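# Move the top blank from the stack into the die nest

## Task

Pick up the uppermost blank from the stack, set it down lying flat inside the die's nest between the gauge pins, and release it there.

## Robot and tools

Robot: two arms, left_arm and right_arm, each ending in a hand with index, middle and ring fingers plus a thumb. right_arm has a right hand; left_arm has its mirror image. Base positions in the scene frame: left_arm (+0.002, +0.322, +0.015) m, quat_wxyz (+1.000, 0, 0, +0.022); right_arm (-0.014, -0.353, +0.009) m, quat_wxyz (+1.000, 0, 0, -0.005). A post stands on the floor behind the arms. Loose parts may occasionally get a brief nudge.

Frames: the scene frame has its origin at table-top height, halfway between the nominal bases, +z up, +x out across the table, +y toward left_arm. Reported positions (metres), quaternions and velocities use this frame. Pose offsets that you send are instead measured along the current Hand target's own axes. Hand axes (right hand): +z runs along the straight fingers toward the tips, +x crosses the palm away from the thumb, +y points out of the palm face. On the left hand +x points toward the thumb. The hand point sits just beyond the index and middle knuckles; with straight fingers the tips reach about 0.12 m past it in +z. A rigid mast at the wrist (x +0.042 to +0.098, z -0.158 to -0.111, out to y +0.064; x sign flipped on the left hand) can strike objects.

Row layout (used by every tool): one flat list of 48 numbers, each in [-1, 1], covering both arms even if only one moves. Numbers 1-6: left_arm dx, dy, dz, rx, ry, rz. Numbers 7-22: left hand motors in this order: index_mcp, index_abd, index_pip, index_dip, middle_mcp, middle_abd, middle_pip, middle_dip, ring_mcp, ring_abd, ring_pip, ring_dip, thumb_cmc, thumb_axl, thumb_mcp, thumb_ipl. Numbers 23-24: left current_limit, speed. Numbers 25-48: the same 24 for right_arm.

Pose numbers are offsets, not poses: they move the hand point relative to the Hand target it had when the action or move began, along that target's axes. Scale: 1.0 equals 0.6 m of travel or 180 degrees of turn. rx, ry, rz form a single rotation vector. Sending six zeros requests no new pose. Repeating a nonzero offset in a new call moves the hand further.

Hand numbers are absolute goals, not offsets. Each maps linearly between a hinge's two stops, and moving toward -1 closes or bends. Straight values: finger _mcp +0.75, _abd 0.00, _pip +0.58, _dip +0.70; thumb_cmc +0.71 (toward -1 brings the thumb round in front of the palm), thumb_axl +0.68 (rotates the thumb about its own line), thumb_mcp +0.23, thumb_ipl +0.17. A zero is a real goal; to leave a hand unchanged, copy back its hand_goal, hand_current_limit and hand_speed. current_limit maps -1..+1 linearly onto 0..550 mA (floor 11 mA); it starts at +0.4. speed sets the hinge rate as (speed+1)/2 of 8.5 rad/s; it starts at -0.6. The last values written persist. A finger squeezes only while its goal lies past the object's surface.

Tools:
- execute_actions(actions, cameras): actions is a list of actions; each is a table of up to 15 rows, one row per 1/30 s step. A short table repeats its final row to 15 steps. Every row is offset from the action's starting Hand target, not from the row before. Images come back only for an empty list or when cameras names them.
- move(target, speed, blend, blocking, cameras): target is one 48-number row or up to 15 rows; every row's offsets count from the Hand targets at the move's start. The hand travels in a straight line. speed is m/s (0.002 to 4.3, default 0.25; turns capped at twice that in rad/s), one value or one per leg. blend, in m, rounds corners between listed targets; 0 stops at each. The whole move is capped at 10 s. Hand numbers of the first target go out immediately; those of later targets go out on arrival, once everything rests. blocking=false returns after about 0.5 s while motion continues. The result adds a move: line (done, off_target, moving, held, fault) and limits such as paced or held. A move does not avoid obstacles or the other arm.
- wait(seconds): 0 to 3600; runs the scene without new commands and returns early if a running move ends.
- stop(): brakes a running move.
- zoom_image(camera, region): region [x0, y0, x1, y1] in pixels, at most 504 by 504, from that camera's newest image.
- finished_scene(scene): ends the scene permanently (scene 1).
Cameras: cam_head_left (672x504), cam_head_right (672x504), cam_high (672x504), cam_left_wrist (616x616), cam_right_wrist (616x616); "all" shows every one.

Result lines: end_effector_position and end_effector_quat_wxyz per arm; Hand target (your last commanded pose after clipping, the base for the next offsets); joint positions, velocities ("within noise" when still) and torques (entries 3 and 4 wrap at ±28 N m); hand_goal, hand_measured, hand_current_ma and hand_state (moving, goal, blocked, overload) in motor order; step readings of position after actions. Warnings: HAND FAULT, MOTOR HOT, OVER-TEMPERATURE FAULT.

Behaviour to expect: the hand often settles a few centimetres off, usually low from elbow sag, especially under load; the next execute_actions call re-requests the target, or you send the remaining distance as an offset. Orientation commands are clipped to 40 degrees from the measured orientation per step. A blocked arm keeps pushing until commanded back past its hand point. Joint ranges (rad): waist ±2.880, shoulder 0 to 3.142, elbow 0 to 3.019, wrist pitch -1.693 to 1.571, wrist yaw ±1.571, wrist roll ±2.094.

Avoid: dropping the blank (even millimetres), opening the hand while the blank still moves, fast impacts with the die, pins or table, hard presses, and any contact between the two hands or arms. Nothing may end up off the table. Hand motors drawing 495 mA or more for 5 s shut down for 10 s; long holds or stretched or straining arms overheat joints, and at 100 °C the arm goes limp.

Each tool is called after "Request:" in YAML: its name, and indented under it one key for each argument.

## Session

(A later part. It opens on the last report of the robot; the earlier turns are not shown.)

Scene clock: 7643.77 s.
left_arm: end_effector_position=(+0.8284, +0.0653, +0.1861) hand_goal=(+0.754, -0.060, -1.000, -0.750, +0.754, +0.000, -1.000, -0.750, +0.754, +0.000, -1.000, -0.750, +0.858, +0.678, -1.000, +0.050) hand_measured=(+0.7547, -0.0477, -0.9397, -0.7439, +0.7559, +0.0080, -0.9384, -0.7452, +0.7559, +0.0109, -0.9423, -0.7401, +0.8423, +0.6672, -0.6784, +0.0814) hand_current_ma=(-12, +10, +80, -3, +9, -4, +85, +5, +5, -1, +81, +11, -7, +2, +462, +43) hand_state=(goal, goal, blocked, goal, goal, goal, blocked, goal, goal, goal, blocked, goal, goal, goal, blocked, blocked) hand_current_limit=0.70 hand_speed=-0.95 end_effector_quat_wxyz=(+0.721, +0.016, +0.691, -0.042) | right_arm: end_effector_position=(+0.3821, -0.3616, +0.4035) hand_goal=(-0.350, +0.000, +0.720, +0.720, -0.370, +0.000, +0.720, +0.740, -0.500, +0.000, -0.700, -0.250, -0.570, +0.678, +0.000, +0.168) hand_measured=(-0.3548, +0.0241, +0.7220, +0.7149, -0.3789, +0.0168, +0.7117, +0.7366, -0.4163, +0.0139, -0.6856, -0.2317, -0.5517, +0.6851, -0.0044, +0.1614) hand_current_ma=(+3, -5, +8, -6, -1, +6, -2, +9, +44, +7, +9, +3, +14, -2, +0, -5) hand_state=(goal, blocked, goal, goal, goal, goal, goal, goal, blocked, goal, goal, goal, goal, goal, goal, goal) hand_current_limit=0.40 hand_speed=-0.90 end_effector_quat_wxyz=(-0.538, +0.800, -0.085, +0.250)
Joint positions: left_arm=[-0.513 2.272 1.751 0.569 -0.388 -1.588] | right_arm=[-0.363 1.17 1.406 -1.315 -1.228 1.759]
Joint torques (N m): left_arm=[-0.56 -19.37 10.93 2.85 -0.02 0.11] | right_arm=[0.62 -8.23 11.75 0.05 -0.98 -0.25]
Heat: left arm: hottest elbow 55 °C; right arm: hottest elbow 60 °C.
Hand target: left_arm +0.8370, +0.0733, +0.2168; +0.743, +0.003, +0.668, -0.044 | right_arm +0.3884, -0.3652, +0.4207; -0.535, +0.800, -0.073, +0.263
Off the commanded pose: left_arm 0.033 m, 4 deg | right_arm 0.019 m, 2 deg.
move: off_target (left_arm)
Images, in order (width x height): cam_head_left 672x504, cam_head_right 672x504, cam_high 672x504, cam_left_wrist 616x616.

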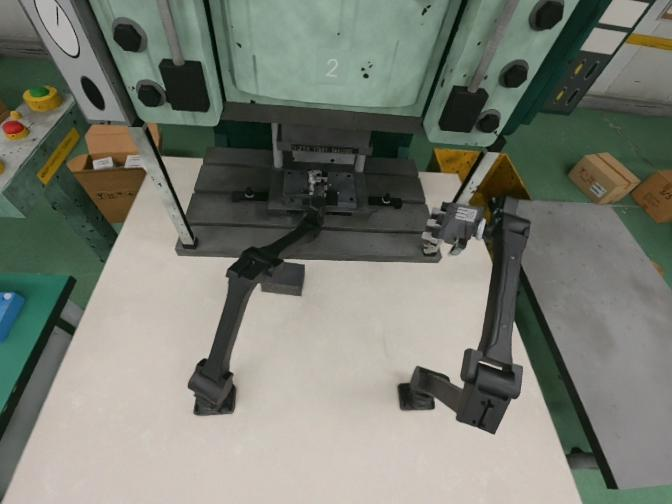

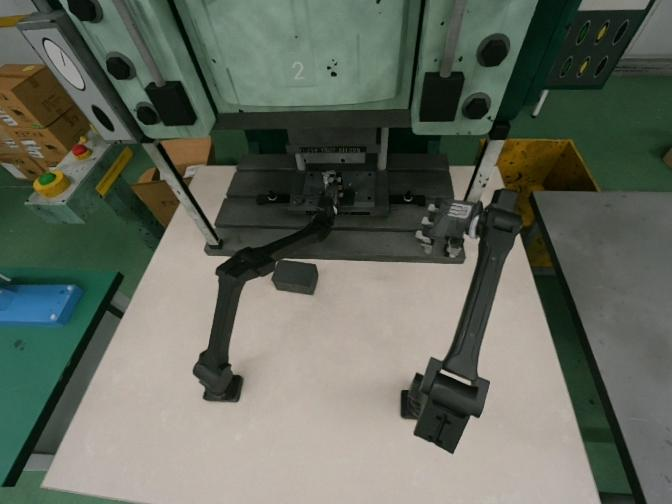

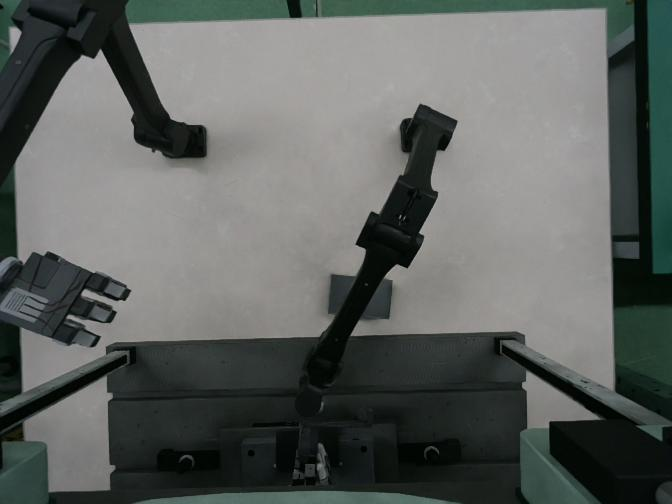

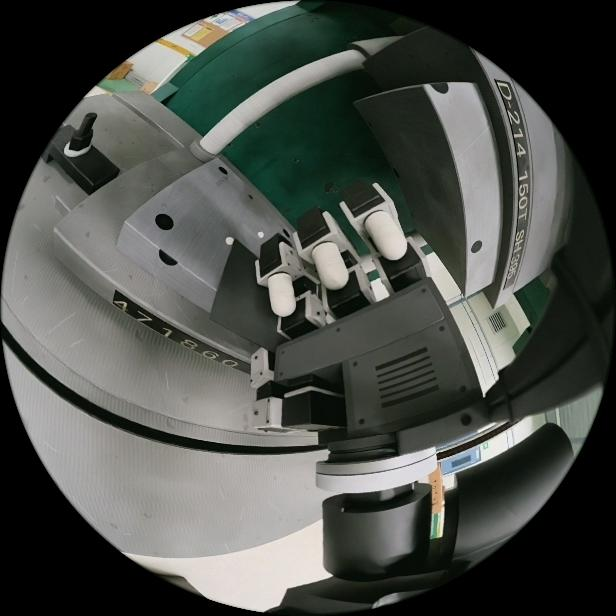

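Request:
move:
  target: [0.0209,0.0017,0.0078,-0.003,0,0,0.753,-0.06,-1.0,-0.75,0.753,0,-1.0,-0.75,0.753,0,-1.0,-0.75,0.857,0.678,-1.0,0.05,0.7,-0.95,0,0,0,0,0,0,-0.35,0,0.72,0.72,-0.37,0,0.72,0.74,-0.50,0,-0.70,-0.25,-0.571,0.678,0.0,0.168,0.40,-0.9]
  speed: 0.03
  cameras: ["cam_high","cam_head_right","cam_head_left","cam_left_wrist"]

Request:
zoom_image:
  camera: "cam_high"
  region: [265, 418, 350, 482]

Request:
zoom_image:
  camera: "cam_head_right"
  region: [325, 180, 375, 212]

Request:
zoom_image:
  camera: "cam_left_wrist"
  region: [190, 200, 450, 460]

Scene clock: 7654.63 s.
left_arm: end_effector_position=(+0.8288, +0.0661, +0.1794) hand_goal=(+0.754, -0.060, -1.000, -0.750, +0.754, +0.000, -1.000, -0.750, +0.754, +0.000, -1.000, -0.750, +0.858, +0.678, -1.000, +0.050) hand_measured=(+0.7559, -0.0477, -0.9397, -0.7439, +0.7559, +0.0080, -0.9397, -0.7439, +0.7559, +0.0109, -0.9423, -0.7401, +0.8360, +0.6683, -0.6784, +0.0814) hand_current_ma=(-12, +5, +86, -2, +10, -2, +92, +2, +6, -1, +82, +7, -13, -1, +460, +41) hand_state=(goal, goal, blocked, goal, goal, goal, blocked, goal, goal, goal, blocked, goal, blocked, goal, blocked, blocked) hand_current_limit=0.70 hand_speed=-0.95 end_effector_quat_wxyz=(+0.723, +0.013, +0.690, -0.040) | right_arm: end_effector_position=(+0.3821, -0.3616, +0.4035) hand_goal=(-0.350, +0.000, +0.720, +0.720, -0.370, +0.000, +0.720, +0.740, -0.500, +0.000, -0.700, -0.250, -0.570, +0.678, +0.000, +0.168) hand_measured=(-0.3548, +0.0227, +0.7207, +0.7136, -0.3801, +0.0183, +0.7117, +0.7366, -0.4175, +0.0124, -0.6844, -0.2305, -0.5517, +0.6851, -0.0044, +0.1605) hand_current_ma=(+6, -4, +9, -6, -1, -6, +1, +3, +48, +5, +10, +1, +13, -3, -3, -6) hand_state=(goal, blocked, goal, goal, goal, goal, goal, goal, blocked, goal, goal, goal, goal, goal, goal, goal) hand_current_limit=0.40 hand_speed=-0.90 end_effector_quat_wxyz=(-0.538, +0.800, -0.085, +0.250)
Joint positions: left_arm=[-0.512 2.284 1.751 0.586 -0.392 -1.587] | right_arm=[-0.363 1.17 1.406 -1.315 -1.228 1.759]
Joint torques (N m): left_arm=[-0.5 -17.79 12.62 2.5 -0.11 0.11] | right_arm=[0.85 -8.47 11.85 -0.03 -0.97 -0.22]
Heat: left arm: hottest elbow 55 °C; right arm: hottest elbow 60 °C.
Hand target: left_arm +0.8431, +0.0735, +0.2048; +0.743, +0.000, +0.668, -0.041 | right_arm +0.3884, -0.3652, +0.4207; -0.535, +0.800, -0.073, +0.263
Off the commanded pose: left_arm 0.030 m, 4 deg | right_arm 0.019 m, 2 deg.
move: off_target (left_arm)
Images, in order (width x height): cam_head_left 672x504, cam_head_right 672x504, cam_high 672x504, cam_left_wrist 616x616.

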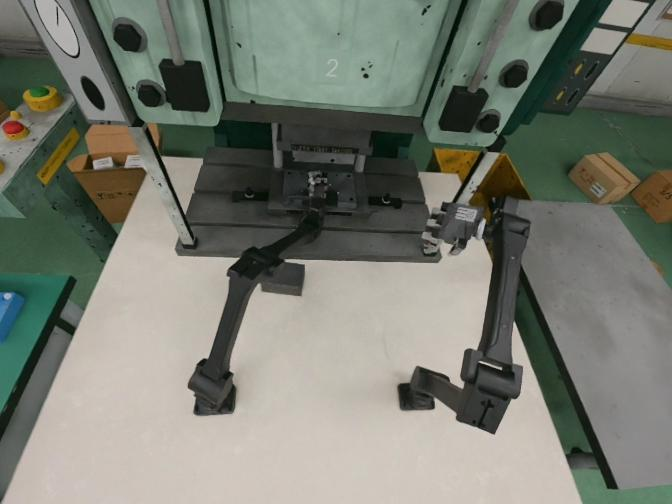

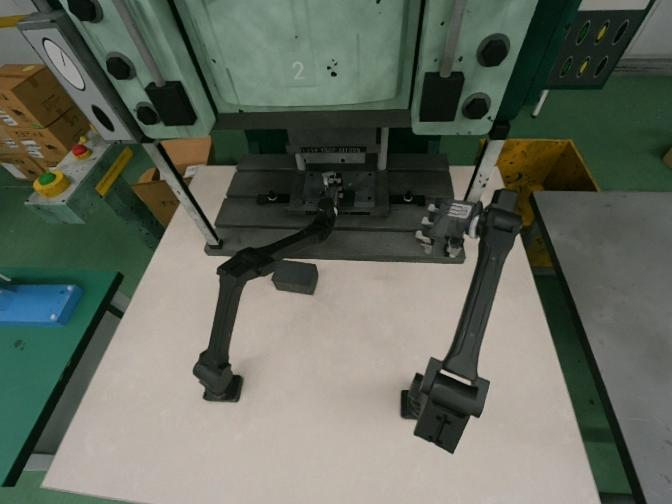

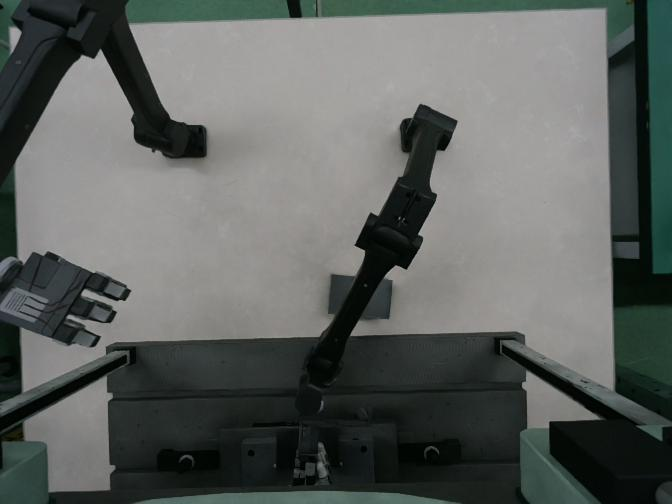

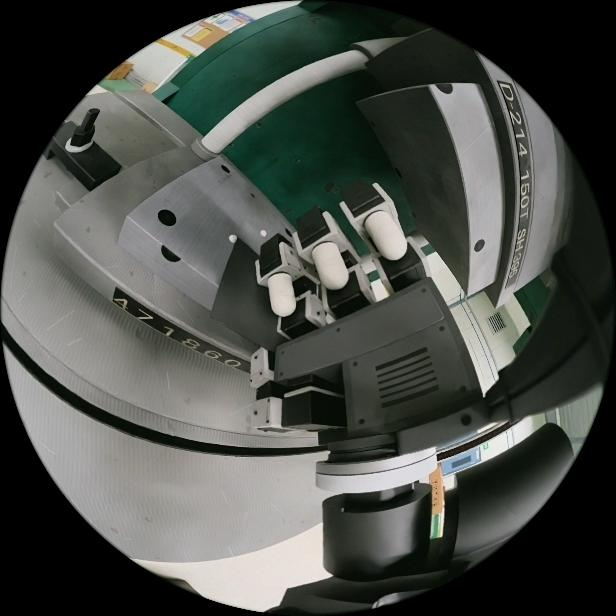

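Scaled by 5.929 from the camera's image (finer frame: 960x720).

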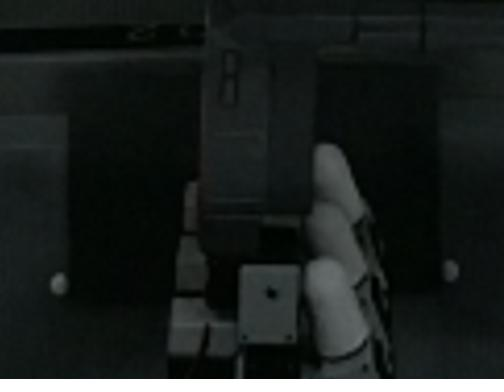

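Scaled by 10.080 from the camera's image (finer frame: 960x720).

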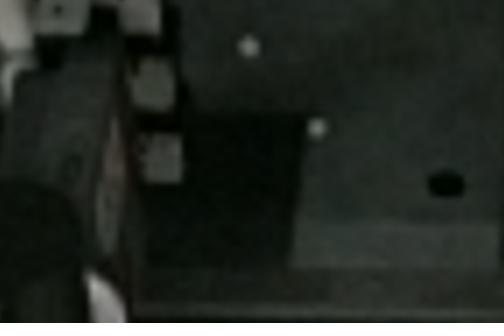

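Scaled by 1.938 from the camera's image (finer frame: 880x880).

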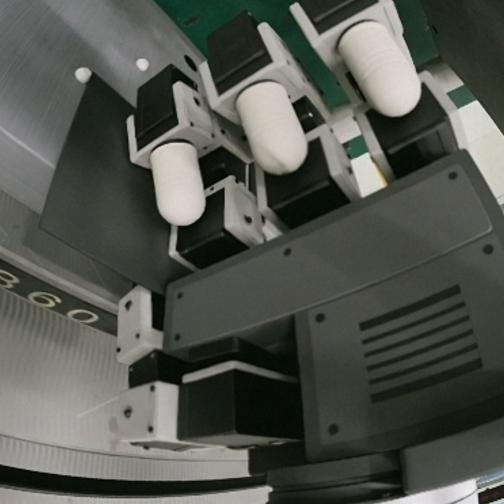

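Request:
zoom_image:
  camera: "cam_left_wrist"
  region: [205, 215, 285, 295]

Request:
zoom_image:
  camera: "cam_head_left"
  region: [295, 180, 345, 212]

Request:
zoom_image:
  camera: "cam_high"
  region: [265, 445, 305, 475]

Scaled by 6.300 from the camera's image (finer frame: 880x880).

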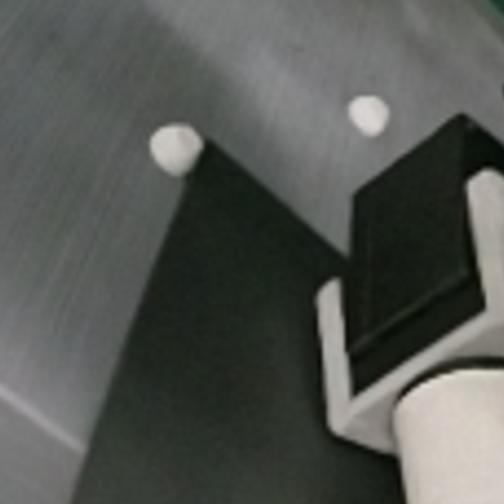

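Scaled by 10.080 from the camera's image (finer frame: 960x720).

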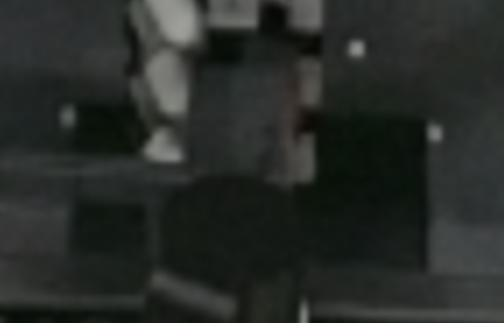

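Scaled by 12.600 from the camera's image (finer frame: 960x720).

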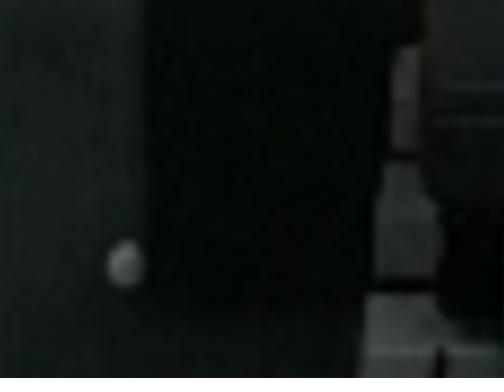

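Request:
move:
  target: [0.0100,0.0008,0.0008,0,0,0,0.753,-0.06,-1.0,-0.75,0.753,0,-1.0,-0.75,0.753,0,-1.0,-0.75,0.857,0.678,-1.0,0.05,0.7,-0.95,0,0,0,0,0,0,-0.35,0,0.72,0.72,-0.37,0,0.72,0.74,-0.50,0,-0.70,-0.25,-0.571,0.678,0.0,0.168,0.40,-0.9]
  speed: 0.03
  cameras: ["cam_high","cam_head_right","cam_head_left","cam_left_wrist"]

Request:
zoom_image:
  camera: "cam_left_wrist"
  region: [205, 215, 285, 295]

Request:
zoom_image:
  camera: "cam_head_right"
  region: [325, 180, 375, 212]

Request:
zoom_image:
  camera: "cam_left_wrist"
  region: [190, 200, 450, 460]

Scene clock: 7685.17 s.
left_arm: end_effector_position=(+0.8291, +0.0660, +0.1786) hand_goal=(+0.754, -0.060, -1.000, -0.750, +0.754, +0.000, -1.000, -0.750, +0.754, +0.000, -1.000, -0.750, +0.858, +0.678, -1.000, +0.050) hand_measured=(+0.7547, -0.0462, -0.9397, -0.7439, +0.7547, +0.0080, -0.9384, -0.7439, +0.7559, +0.0095, -0.9423, -0.7414, +0.8360, +0.6683, -0.6774, +0.0814) hand_current_ma=(-13, +10, +90, -5, +10, -2, +83, +6, +8, +2, +81, +7, -14, -3, +461, +47) hand_state=(goal, goal, blocked, goal, goal, goal, blocked, goal, goal, goal, blocked, goal, blocked, goal, blocked, blocked) hand_current_limit=0.70 hand_speed=-0.95 end_effector_quat_wxyz=(+0.725, +0.013, +0.687, -0.041) | right_arm: end_effector_position=(+0.3821, -0.3616, +0.4035) hand_goal=(-0.350, +0.000, +0.720, +0.720, -0.370, +0.000, +0.720, +0.740, -0.500, +0.000, -0.700, -0.250, -0.570, +0.678, +0.000, +0.168) hand_measured=(-0.3560, +0.0241, +0.7207, +0.7162, -0.3789, +0.0168, +0.7143, +0.7366, -0.4175, +0.0139, -0.6856, -0.2317, -0.5517, +0.6830, -0.0054, +0.1624) hand_current_ma=(+1, +1, +8, -2, +2, +0, -1, +6, +50, +4, +9, +1, +18, -1, +3, +0) hand_state=(goal, blocked, goal, goal, goal, goal, goal, goal, blocked, goal, goal, goal, goal, goal, goal, goal) hand_current_limit=0.40 hand_speed=-0.90 end_effector_quat_wxyz=(-0.538, +0.800, -0.085, +0.250)
Joint positions: left_arm=[-0.512 2.288 1.751 0.597 -0.392 -1.587] | right_arm=[-0.363 1.17 1.406 -1.315 -1.228 1.759]
Joint torques (N m): left_arm=[-0.09 -17.14 12.64 2.36 -0.1 0.1] | right_arm=[0.38 -8.18 11.81 -0.02 -0.97 -0.24]
Heat: left arm: hottest elbow 58 °C; right arm: hottest elbow 60 °C.
Hand target: left_arm +0.8442, +0.0736, +0.1990; +0.743, +0.000, +0.668, -0.041 | right_arm +0.3884, -0.3652, +0.4207; -0.535, +0.800, -0.073, +0.263
Off the commanded pose: left_arm 0.026 m, 3 deg | right_arm 0.019 m, 2 deg.
move: off_target (left_arm)
Images, in order (width x height): cam_head_left 672x504, cam_head_right 672x504, cam_high 672x504, cam_left_wrist 616x616.

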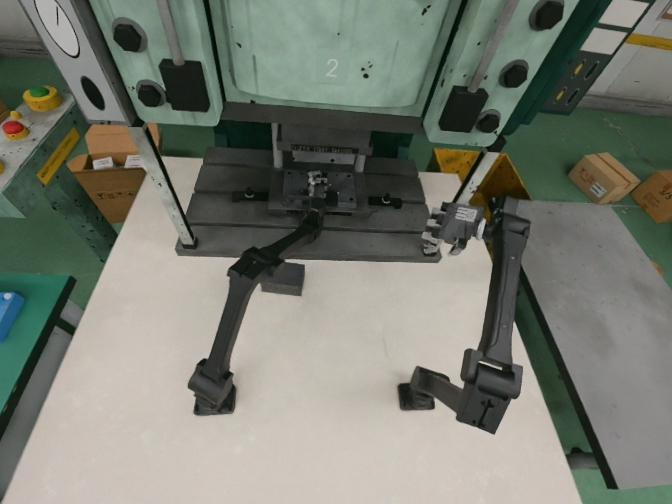

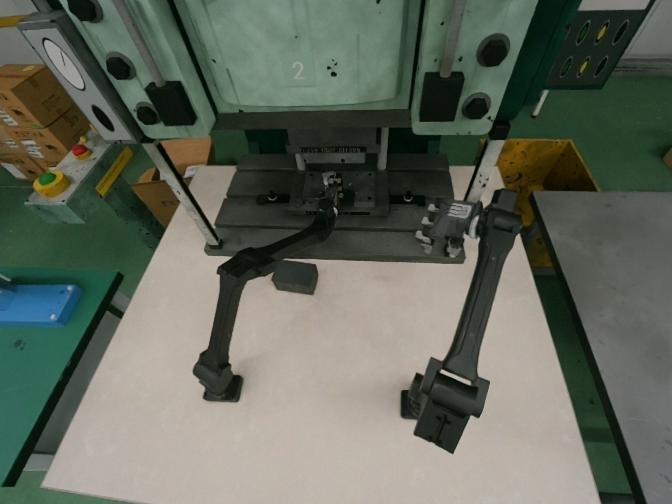

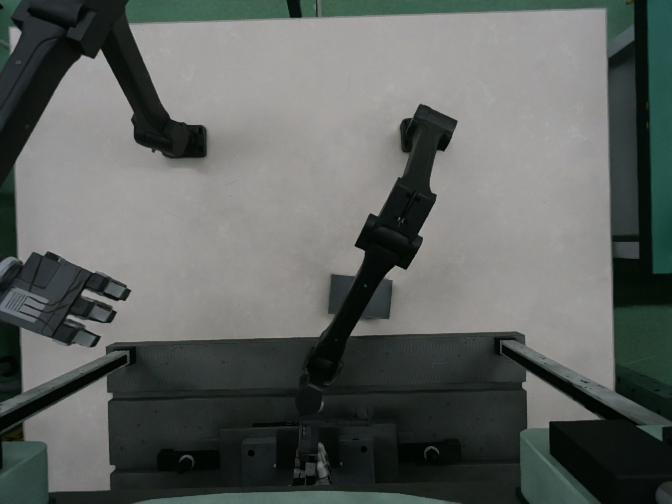

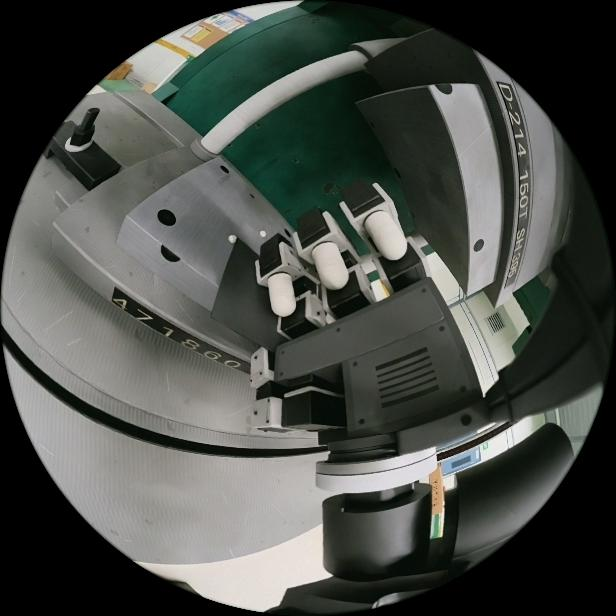

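Scaled by 6.300 from the camera's image (finer frame: 880x880).

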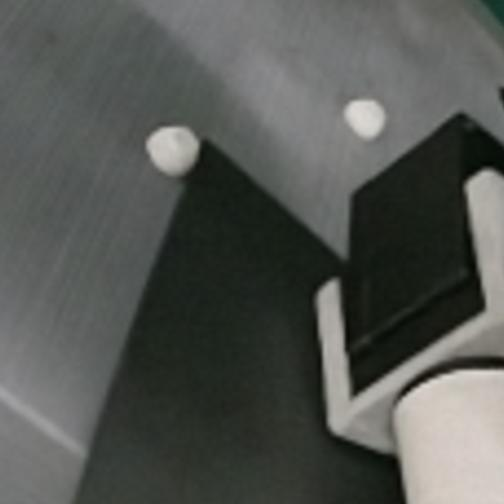

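Scaled by 10.080 from the camera's image (finer frame: 960x720).

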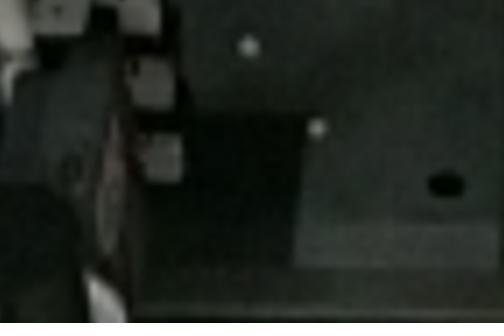

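Scaled by 1.938 from the camera's image (finer frame: 880x880).

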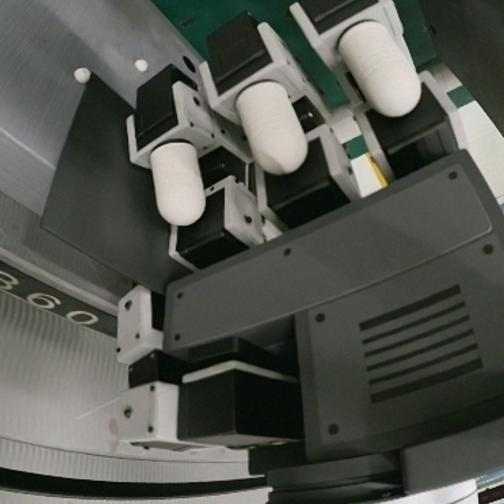

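Request:
move:
  target: [0,0,0,0,0,0,0.753,-0.06,-1.0,-0.75,0.753,0,-1.0,-0.75,0.753,0,-1.0,-0.75,0.857,0.678,-0.74,0.07,0.7,-0.97,0,0,0,0,0,0,-0.35,0,0.72,0.72,-0.37,0,0.72,0.74,-0.50,0,-0.70,-0.25,-0.571,0.678,0.0,0.168,0.40,-0.9]
  speed: 0.03
  cameras: ["cam_high","cam_head_right","cam_head_left","cam_left_wrist"]

Request:
zoom_image:
  camera: "cam_left_wrist"
  region: [205, 215, 285, 295]

Request:
zoom_image:
  camera: "cam_head_right"
  region: [325, 180, 375, 212]

Request:
zoom_image:
  camera: "cam_left_wrist"
  region: [190, 200, 450, 460]

Scene clock: 7702.57 s.
left_arm: end_effector_position=(+0.8291, +0.0660, +0.1783) hand_goal=(+0.754, -0.060, -1.000, -0.750, +0.754, +0.000, -1.000, -0.750, +0.754, +0.000, -1.000, -0.750, +0.858, +0.678, -0.740, +0.070) hand_measured=(+0.7595, -0.0477, -0.9397, -0.7439, +0.7559, +0.0080, -0.9397, -0.7439, +0.7559, +0.0109, -0.9410, -0.7414, +0.8335, +0.6683, -0.6774, +0.0890) hand_current_ma=(-6, +8, +85, -3, +8, -2, +83, +1, +6, -4, +80, +9, -15, -3, +324, +18) hand_state=(goal, goal, blocked, goal, goal, goal, blocked, goal, goal, goal, blocked, goal, blocked, goal, moving, goal) hand_current_limit=0.70 hand_speed=-0.97 end_effector_quat_wxyz=(+0.725, +0.013, +0.687, -0.041) | right_arm: end_effector_position=(+0.3821, -0.3616, +0.4035) hand_goal=(-0.350, +0.000, +0.720, +0.720, -0.370, +0.000, +0.720, +0.740, -0.500, +0.000, -0.700, -0.250, -0.570, +0.678, +0.000, +0.168) hand_measured=(-0.3560, +0.0241, +0.7207, +0.7149, -0.3813, +0.0168, +0.7130, +0.7378, -0.4163, +0.0124, -0.6856, -0.2330, -0.5517, +0.6841, -0.0044, +0.1614) hand_current_ma=(+6, +3, +7, -10, -3, +5, -6, +1, +49, +2, +12, +4, +14, -5, +4, +0) hand_state=(goal, blocked, goal, goal, goal, goal, goal, goal, blocked, goal, goal, goal, goal, goal, goal, goal) hand_current_limit=0.40 hand_speed=-0.90 end_effector_quat_wxyz=(-0.538, +0.800, -0.085, +0.250)
Joint positions: left_arm=[-0.512 2.288 1.751 0.597 -0.392 -1.587] | right_arm=[-0.363 1.17 1.406 -1.315 -1.228 1.759]
Joint torques (N m): left_arm=[-0.26 -17.44 12.82 2.39 -0.07 0.1] | right_arm=[0.79 -8.12 11.89 -0.02 -0.97 -0.21]
Heat: left arm: hottest elbow 60 °C; right arm: hottest elbow 60 °C.
Hand target: left_arm +0.8442, +0.0736, +0.1990; +0.743, +0.000, +0.668, -0.041 | right_arm +0.3884, -0.3652, +0.4207; -0.535, +0.800, -0.073, +0.263
Off the commanded pose: left_arm 0.027 m, 3 deg | right_arm 0.019 m, 2 deg.
move: done
Images, in order (width x height): cam_head_left 672x504, cam_head_right 672x504, cam_high 672x504, cam_left_wrist 616x616.

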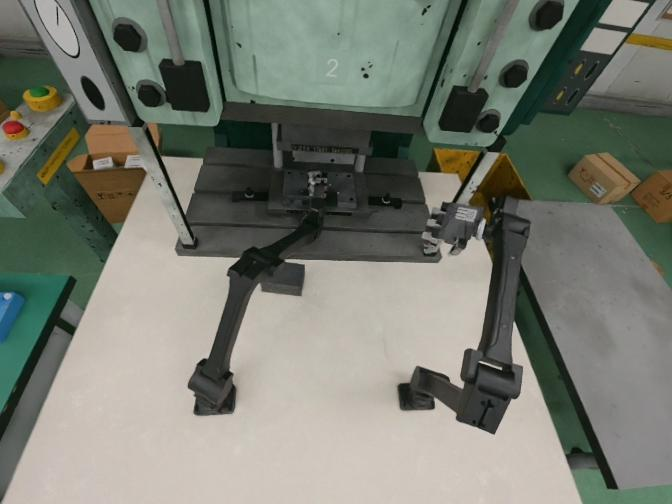

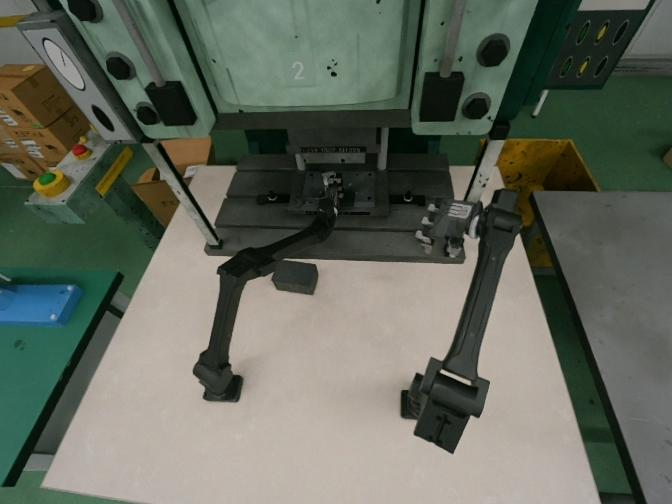

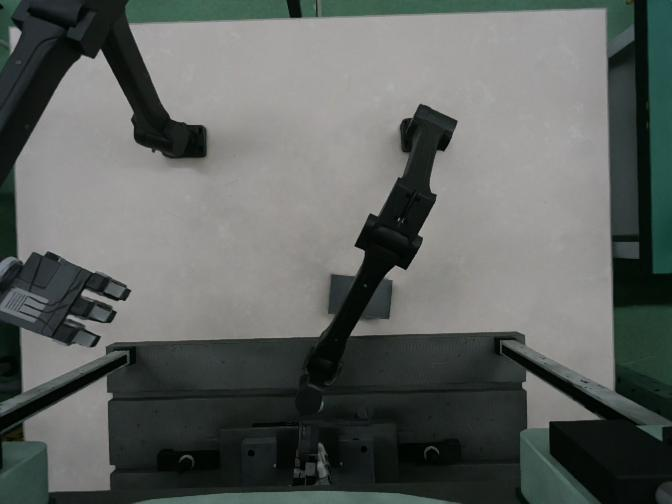

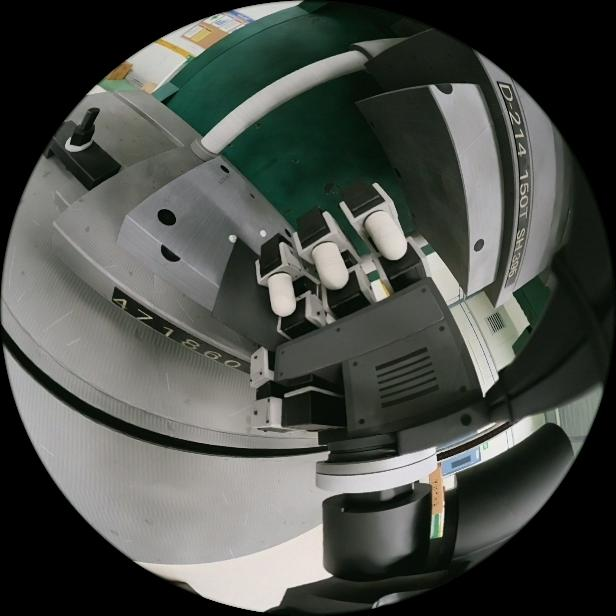

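Scaled by 6.300 from the camera's image (finer frame: 880x880).

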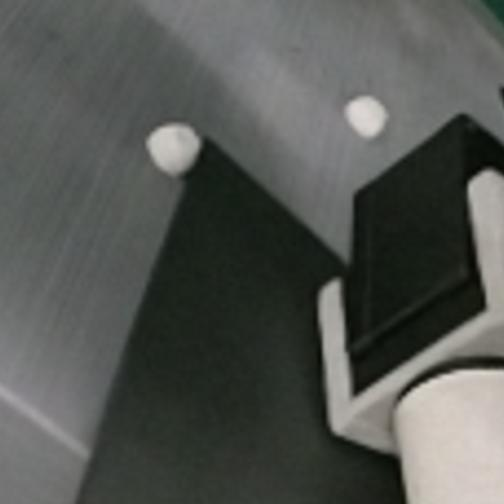

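Scaled by 10.080 from the camera's image (finer frame: 960x720).

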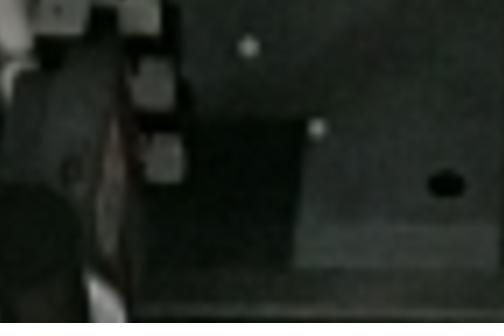

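Scaled by 1.938 from the camera's image (finer frame: 880x880).

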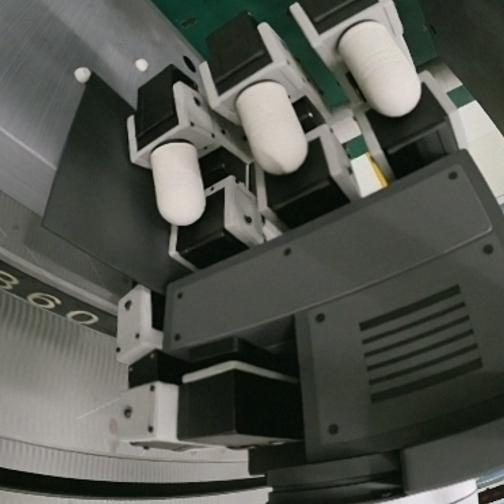

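Request:
move:
  target: [0,0,0,0,0,0,0.753,-0.06,-1.0,-0.75,0.753,0,-1.0,-0.75,0.753,0,-1.0,-0.75,0.853,0.678,-0.69,0.085,0.7,-0.97,0,0,0,0,0,0,-0.35,0,0.72,0.72,-0.37,0,0.72,0.74,-0.50,0,-0.70,-0.25,-0.571,0.678,0.0,0.168,0.40,-0.9]
  speed: 0.03
  cameras: ["cam_left_wrist","cam_head_right"]

Request:
zoom_image:
  camera: "cam_left_wrist"
  region: [205, 215, 285, 295]

Request:
zoom_image:
  camera: "cam_head_right"
  region: [325, 180, 375, 212]

Scene clock: 7710.83 s.
left_arm: end_effector_position=(+0.8291, +0.0660, +0.1781) hand_goal=(+0.754, -0.060, -1.000, -0.750, +0.754, +0.000, -1.000, -0.750, +0.754, +0.000, -1.000, -0.750, +0.854, +0.678, -0.690, +0.086) hand_measured=(+0.7535, -0.0477, -0.9384, -0.7439, +0.7547, +0.0080, -0.9384, -0.7439, +0.7559, +0.0095, -0.9423, -0.7414, +0.8347, +0.6683, -0.6734, +0.0909) hand_current_ma=(-11, +8, +87, -7, +8, -3, +83, +1, +6, +1, +83, +11, -8, +0, +34, -5) hand_state=(goal, goal, blocked, goal, goal, goal, blocked, goal, goal, goal, blocked, goal, goal, goal, moving, goal) hand_current_limit=0.70 hand_speed=-0.97 end_effector_quat_wxyz=(+0.725, +0.013, +0.687, -0.041) | right_arm: end_effector_position=(+0.3821, -0.3616, +0.4035) hand_goal=(-0.350, +0.000, +0.720, +0.720, -0.370, +0.000, +0.720, +0.740, -0.500, +0.000, -0.700, -0.250, -0.570, +0.678, +0.000, +0.168) hand_measured=(-0.3560, +0.0227, +0.7207, +0.7149, -0.3801, +0.0153, +0.7130, +0.7366, -0.4151, +0.0124, -0.6856, -0.2317, -0.5517, +0.6841, -0.0044, +0.1614) hand_current_ma=(+4, -2, +2, -3, -6, -4, -6, +0, +52, +2, +7, +4, +14, -2, +6, -6) hand_state=(goal, blocked, goal, goal, goal, goal, goal, goal, blocked, goal, goal, goal, goal, goal, goal, goal) hand_current_limit=0.40 hand_speed=-0.90 end_effector_quat_wxyz=(-0.538, +0.800, -0.085, +0.250)
Joint positions: left_arm=[-0.512 2.289 1.751 0.597 -0.392 -1.587] | right_arm=[-0.363 1.17 1.406 -1.315 -1.228 1.759]
Joint torques (N m): left_arm=[-0.5 -17.49 12.68 2.3 -0.07 0.08] | right_arm=[0.73 -8.12 11.95 0.1 -0.97 -0.23]
Heat: left arm: hottest elbow 60 °C; right arm: hottest elbow 60 °C.
Hand target: left_arm +0.8442, +0.0736, +0.1987; +0.743, +0.000, +0.668, -0.041 | right_arm +0.3884, -0.3652, +0.4207; -0.535, +0.800, -0.073, +0.263
Off the commanded pose: left_arm 0.027 m, 3 deg | right_arm 0.019 m, 2 deg.
move: done
Images, in order (width x height): cam_head_right 672x504, cam_left_wrist 616x616.

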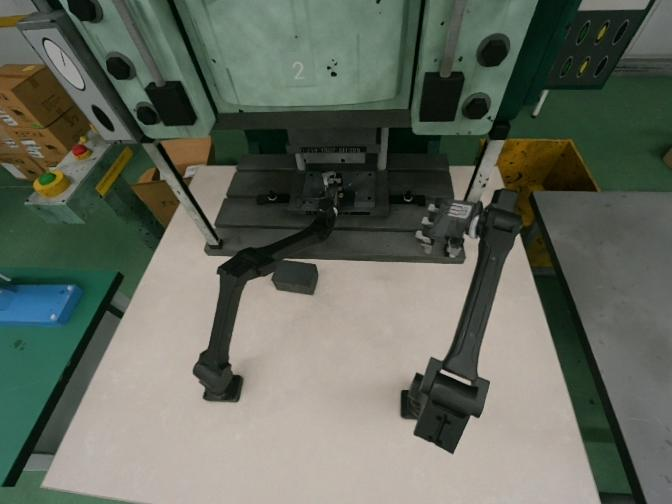

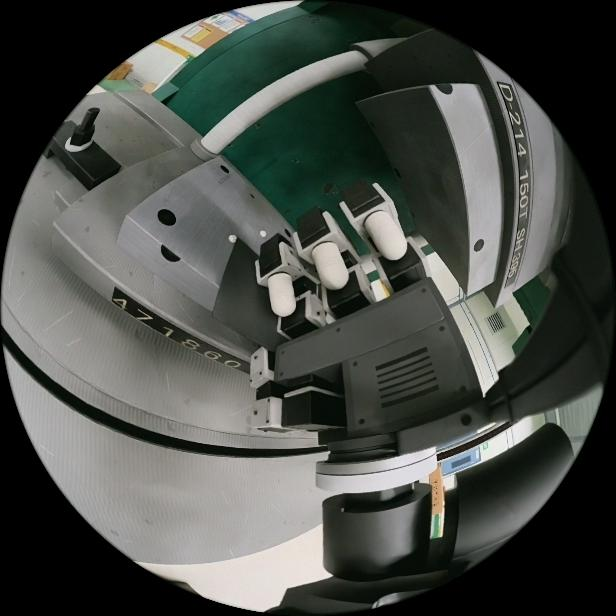

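Scaled by 6.300 from the camera's image (finer frame: 880x880).

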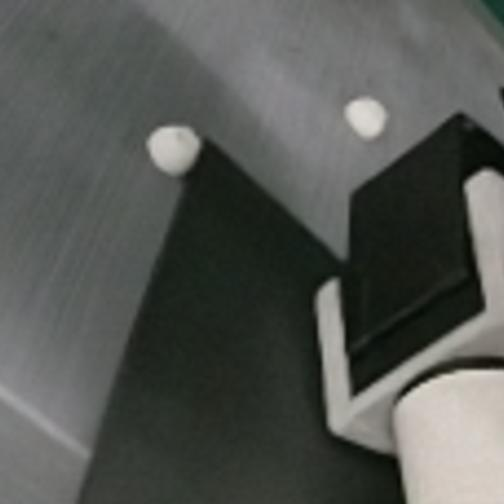

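Scaled by 10.080 from the camera's image (finer frame: 960x720).

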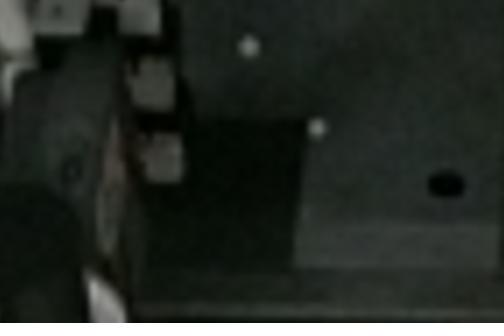

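Request:
move:
  target: [0,0,0,0,0,0,0.753,-0.06,-1.0,-0.75,0.753,0,-1.0,-0.75,0.753,0,-1.0,-0.75,0.837,0.678,-0.65,0.09,0.7,-0.98,0,0,0,0,0,0,-0.35,0,0.72,0.72,-0.37,0,0.72,0.74,-0.50,0,-0.70,-0.25,-0.571,0.678,0.0,0.168,0.40,-0.9]
  speed: 0.03
  cameras: ["cam_left_wrist","cam_head_right"]

Request:
zoom_image:
  camera: "cam_left_wrist"
  region: [205, 215, 285, 295]

Request:
zoom_image:
  camera: "cam_head_right"
  region: [325, 180, 375, 212]

Scene clock: 7718.77 s.
left_arm: end_effector_position=(+0.8291, +0.0665, +0.1780) hand_goal=(+0.754, -0.060, -1.000, -0.750, +0.754, +0.000, -1.000, -0.750, +0.754, +0.000, -1.000, -0.750, +0.838, +0.678, -0.650, +0.090) hand_measured=(+0.7547, -0.0462, -0.9397, -0.7426, +0.7547, +0.0080, -0.9384, -0.7439, +0.7559, +0.0095, -0.9423, -0.7401, +0.8347, +0.6704, -0.6467, +0.0909) hand_current_ma=(-9, +13, +86, -6, +8, -4, +85, +1, +3, +2, +80, +11, +8, +2, -5, -3) hand_state=(goal, goal, blocked, goal, goal, goal, blocked, goal, goal, goal, blocked, goal, goal, goal, goal, goal) hand_current_limit=0.70 hand_speed=-0.98 end_effector_quat_wxyz=(+0.725, +0.012, +0.687, -0.041) | right_arm: end_effector_position=(+0.3821, -0.3616, +0.4035) hand_goal=(-0.350, +0.000, +0.720, +0.720, -0.370, +0.000, +0.720, +0.740, -0.500, +0.000, -0.700, -0.250, -0.570, +0.678, +0.000, +0.168) hand_measured=(-0.3560, +0.0241, +0.7220, +0.7162, -0.3801, +0.0183, +0.7130, +0.7366, -0.4175, +0.0124, -0.6856, -0.2330, -0.5504, +0.6841, -0.0034, +0.1614) hand_current_ma=(+2, -3, +11, -12, +5, +7, -5, +0, +49, +7, +12, +2, +17, +1, -5, -4) hand_state=(goal, blocked, goal, goal, goal, goal, goal, goal, blocked, goal, goal, goal, goal, goal, goal, goal) hand_current_limit=0.40 hand_speed=-0.90 end_effector_quat_wxyz=(-0.538, +0.800, -0.085, +0.250)
Joint positions: left_arm=[-0.512 2.289 1.751 0.597 -0.393 -1.587] | right_arm=[-0.363 1.17 1.406 -1.315 -1.228 1.759]
Joint torques (N m): left_arm=[-0.26 -17.79 12.64 2.41 -0.07 0.1] | right_arm=[1.08 -8.64 11.9 0.02 -0.99 -0.22]
Heat: left arm: hottest elbow 60 °C; right arm: hottest elbow 61 °C.
Hand target: left_arm +0.8442, +0.0734, +0.1987; +0.743, +0.000, +0.668, -0.041 | right_arm +0.3884, -0.3652, +0.4207; -0.535, +0.800, -0.073, +0.263
Off the commanded pose: left_arm 0.027 m, 3 deg | right_arm 0.019 m, 2 deg.
move: done
Images, in order (width x height): cam_head_right 672x504, cam_left_wrist 616x616.

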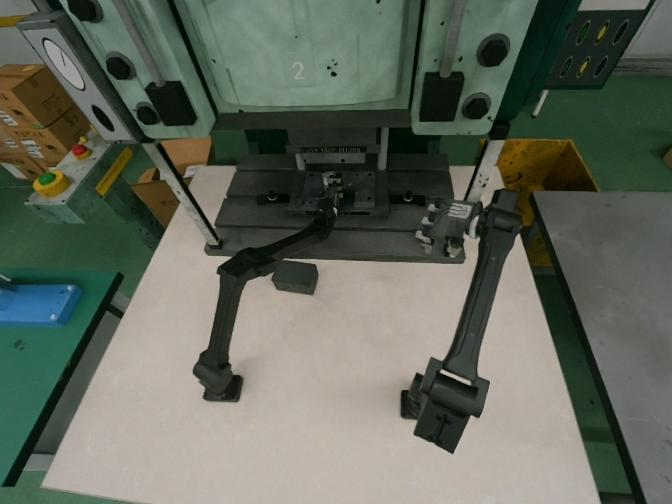

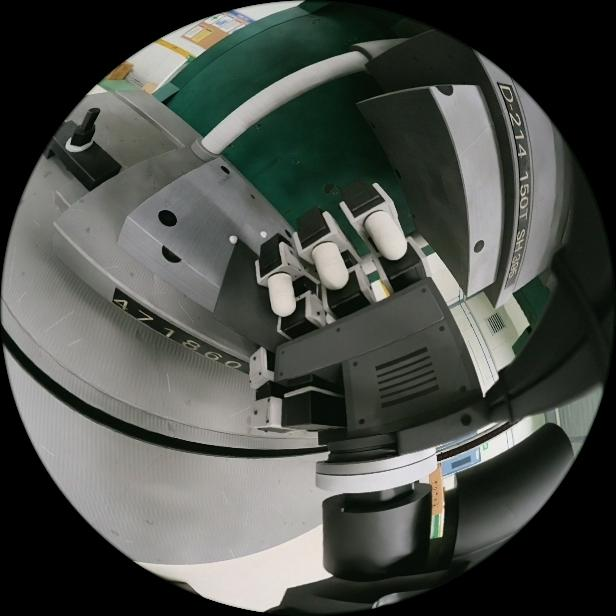

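Scaled by 6.300 from the camera's image (finer frame: 880x880).

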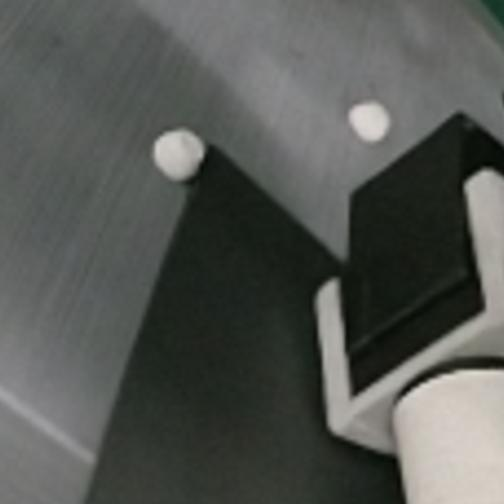

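Scaled by 10.080 from the camera's image (finer frame: 960x720).

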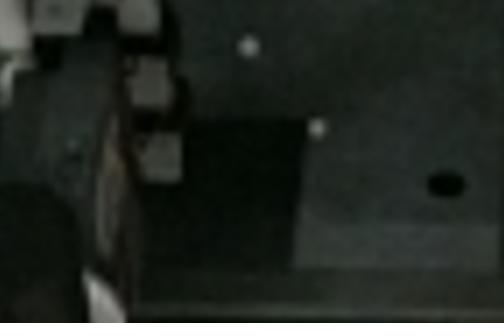

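Request:
move:
  target: [0,0,0,0,0,0,0.753,-0.06,-0.94,-0.75,0.753,0,-0.94,-0.75,0.753,0,-0.94,-0.75,0.837,0.678,-0.57,0.09,-0.3,-0.96,0,0,0,0,0,0,-0.35,0,0.72,0.72,-0.37,0,0.72,0.74,-0.50,0,-0.70,-0.25,-0.571,0.678,0.0,0.168,0.40,-0.9]
  speed: 0.03
  cameras: ["cam_left_wrist","cam_head_right"]

Request:
zoom_image:
  camera: "cam_left_wrist"
  region: [205, 215, 285, 295]

Request:
zoom_image:
  camera: "cam_head_right"
  region: [325, 180, 375, 212]

Scene clock: 7737.87 s.
left_arm: end_effector_position=(+0.8295, +0.0679, +0.1791) hand_goal=(+0.754, -0.060, -0.940, -0.750, +0.754, +0.000, -0.940, -0.750, +0.754, +0.000, -0.940, -0.750, +0.838, +0.678, -0.570, +0.090) hand_measured=(+0.7547, -0.0477, -0.9371, -0.7439, +0.7547, +0.0080, -0.9358, -0.7439, +0.7559, +0.0095, -0.9384, -0.7414, +0.8360, +0.6788, -0.6190, +0.0805) hand_current_ma=(-10, +11, +12, -3, +12, -6, +7, +6, +6, +2, +11, +9, +9, +12, -91, -20) hand_state=(goal, goal, goal, goal, goal, goal, goal, goal, goal, goal, goal, goal, goal, goal, blocked, goal) hand_current_limit=-0.30 hand_speed=-0.96 end_effector_quat_wxyz=(+0.727, +0.010, +0.686, -0.041) | right_arm: end_effector_position=(+0.3821, -0.3616, +0.4035) hand_goal=(-0.350, +0.000, +0.720, +0.720, -0.370, +0.000, +0.720, +0.740, -0.500, +0.000, -0.700, -0.250, -0.570, +0.678, +0.000, +0.168) hand_measured=(-0.3560, +0.0241, +0.7220, +0.7149, -0.3789, +0.0168, +0.7117, +0.7378, -0.4163, +0.0139, -0.6856, -0.2317, -0.5529, +0.6841, -0.0044, +0.1614) hand_current_ma=(-2, +1, +6, -5, +5, +2, -8, +4, +47, +0, +8, +4, +21, -4, +3, -2) hand_state=(goal, blocked, goal, goal, goal, goal, goal, goal, blocked, goal, goal, goal, goal, goal, goal, goal) hand_current_limit=0.40 hand_speed=-0.90 end_effector_quat_wxyz=(-0.538, +0.800, -0.085, +0.250)
Joint positions: left_arm=[-0.511 2.289 1.751 0.603 -0.394 -1.587] | right_arm=[-0.363 1.17 1.406 -1.315 -1.228 1.759]
Joint torques (N m): left_arm=[-0.67 -17.49 12.75 2.09 -0.02 0.09] | right_arm=[0.73 -8.29 11.88 0.02 -0.96 -0.23]
Heat: left arm: hottest elbow 61 °C; right arm: hottest elbow 61 °C.
Hand target: left_arm +0.8442, +0.0735, +0.1987; +0.743, +0.000, +0.668, -0.041 | right_arm +0.3884, -0.3652, +0.4207; -0.535, +0.800, -0.073, +0.263
Off the commanded pose: left_arm 0.025 m, 3 deg | right_arm 0.019 m, 2 deg.
move: done
Images, in order (width x height): cam_head_right 672x504, cam_left_wrist 616x616.

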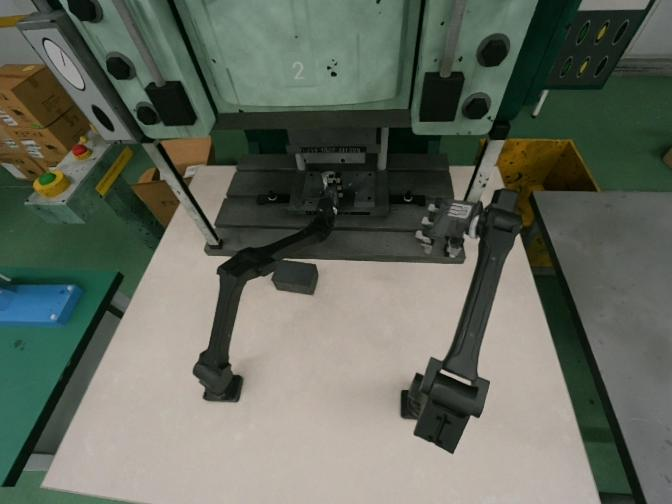

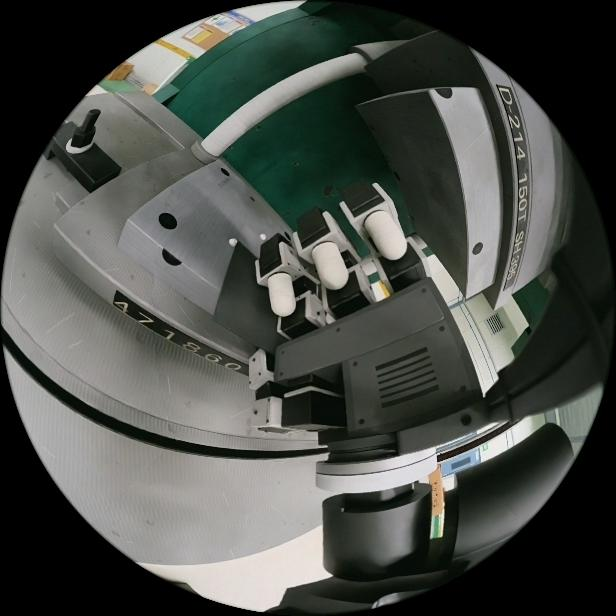

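Scaled by 6.300 from the camera's image (finer frame: 880x880).

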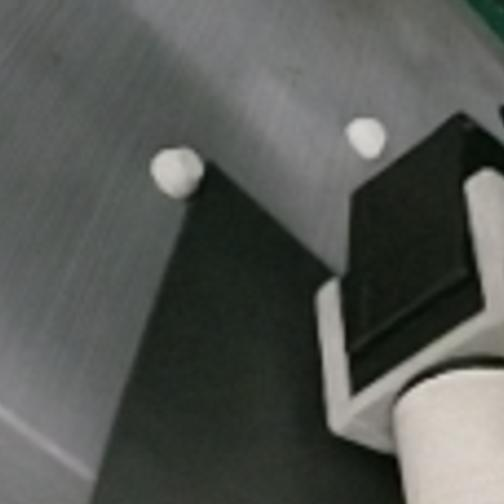

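Scaled by 10.080 from the camera's image (finer frame: 960x720).

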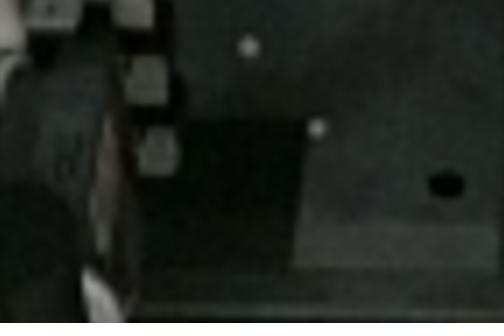

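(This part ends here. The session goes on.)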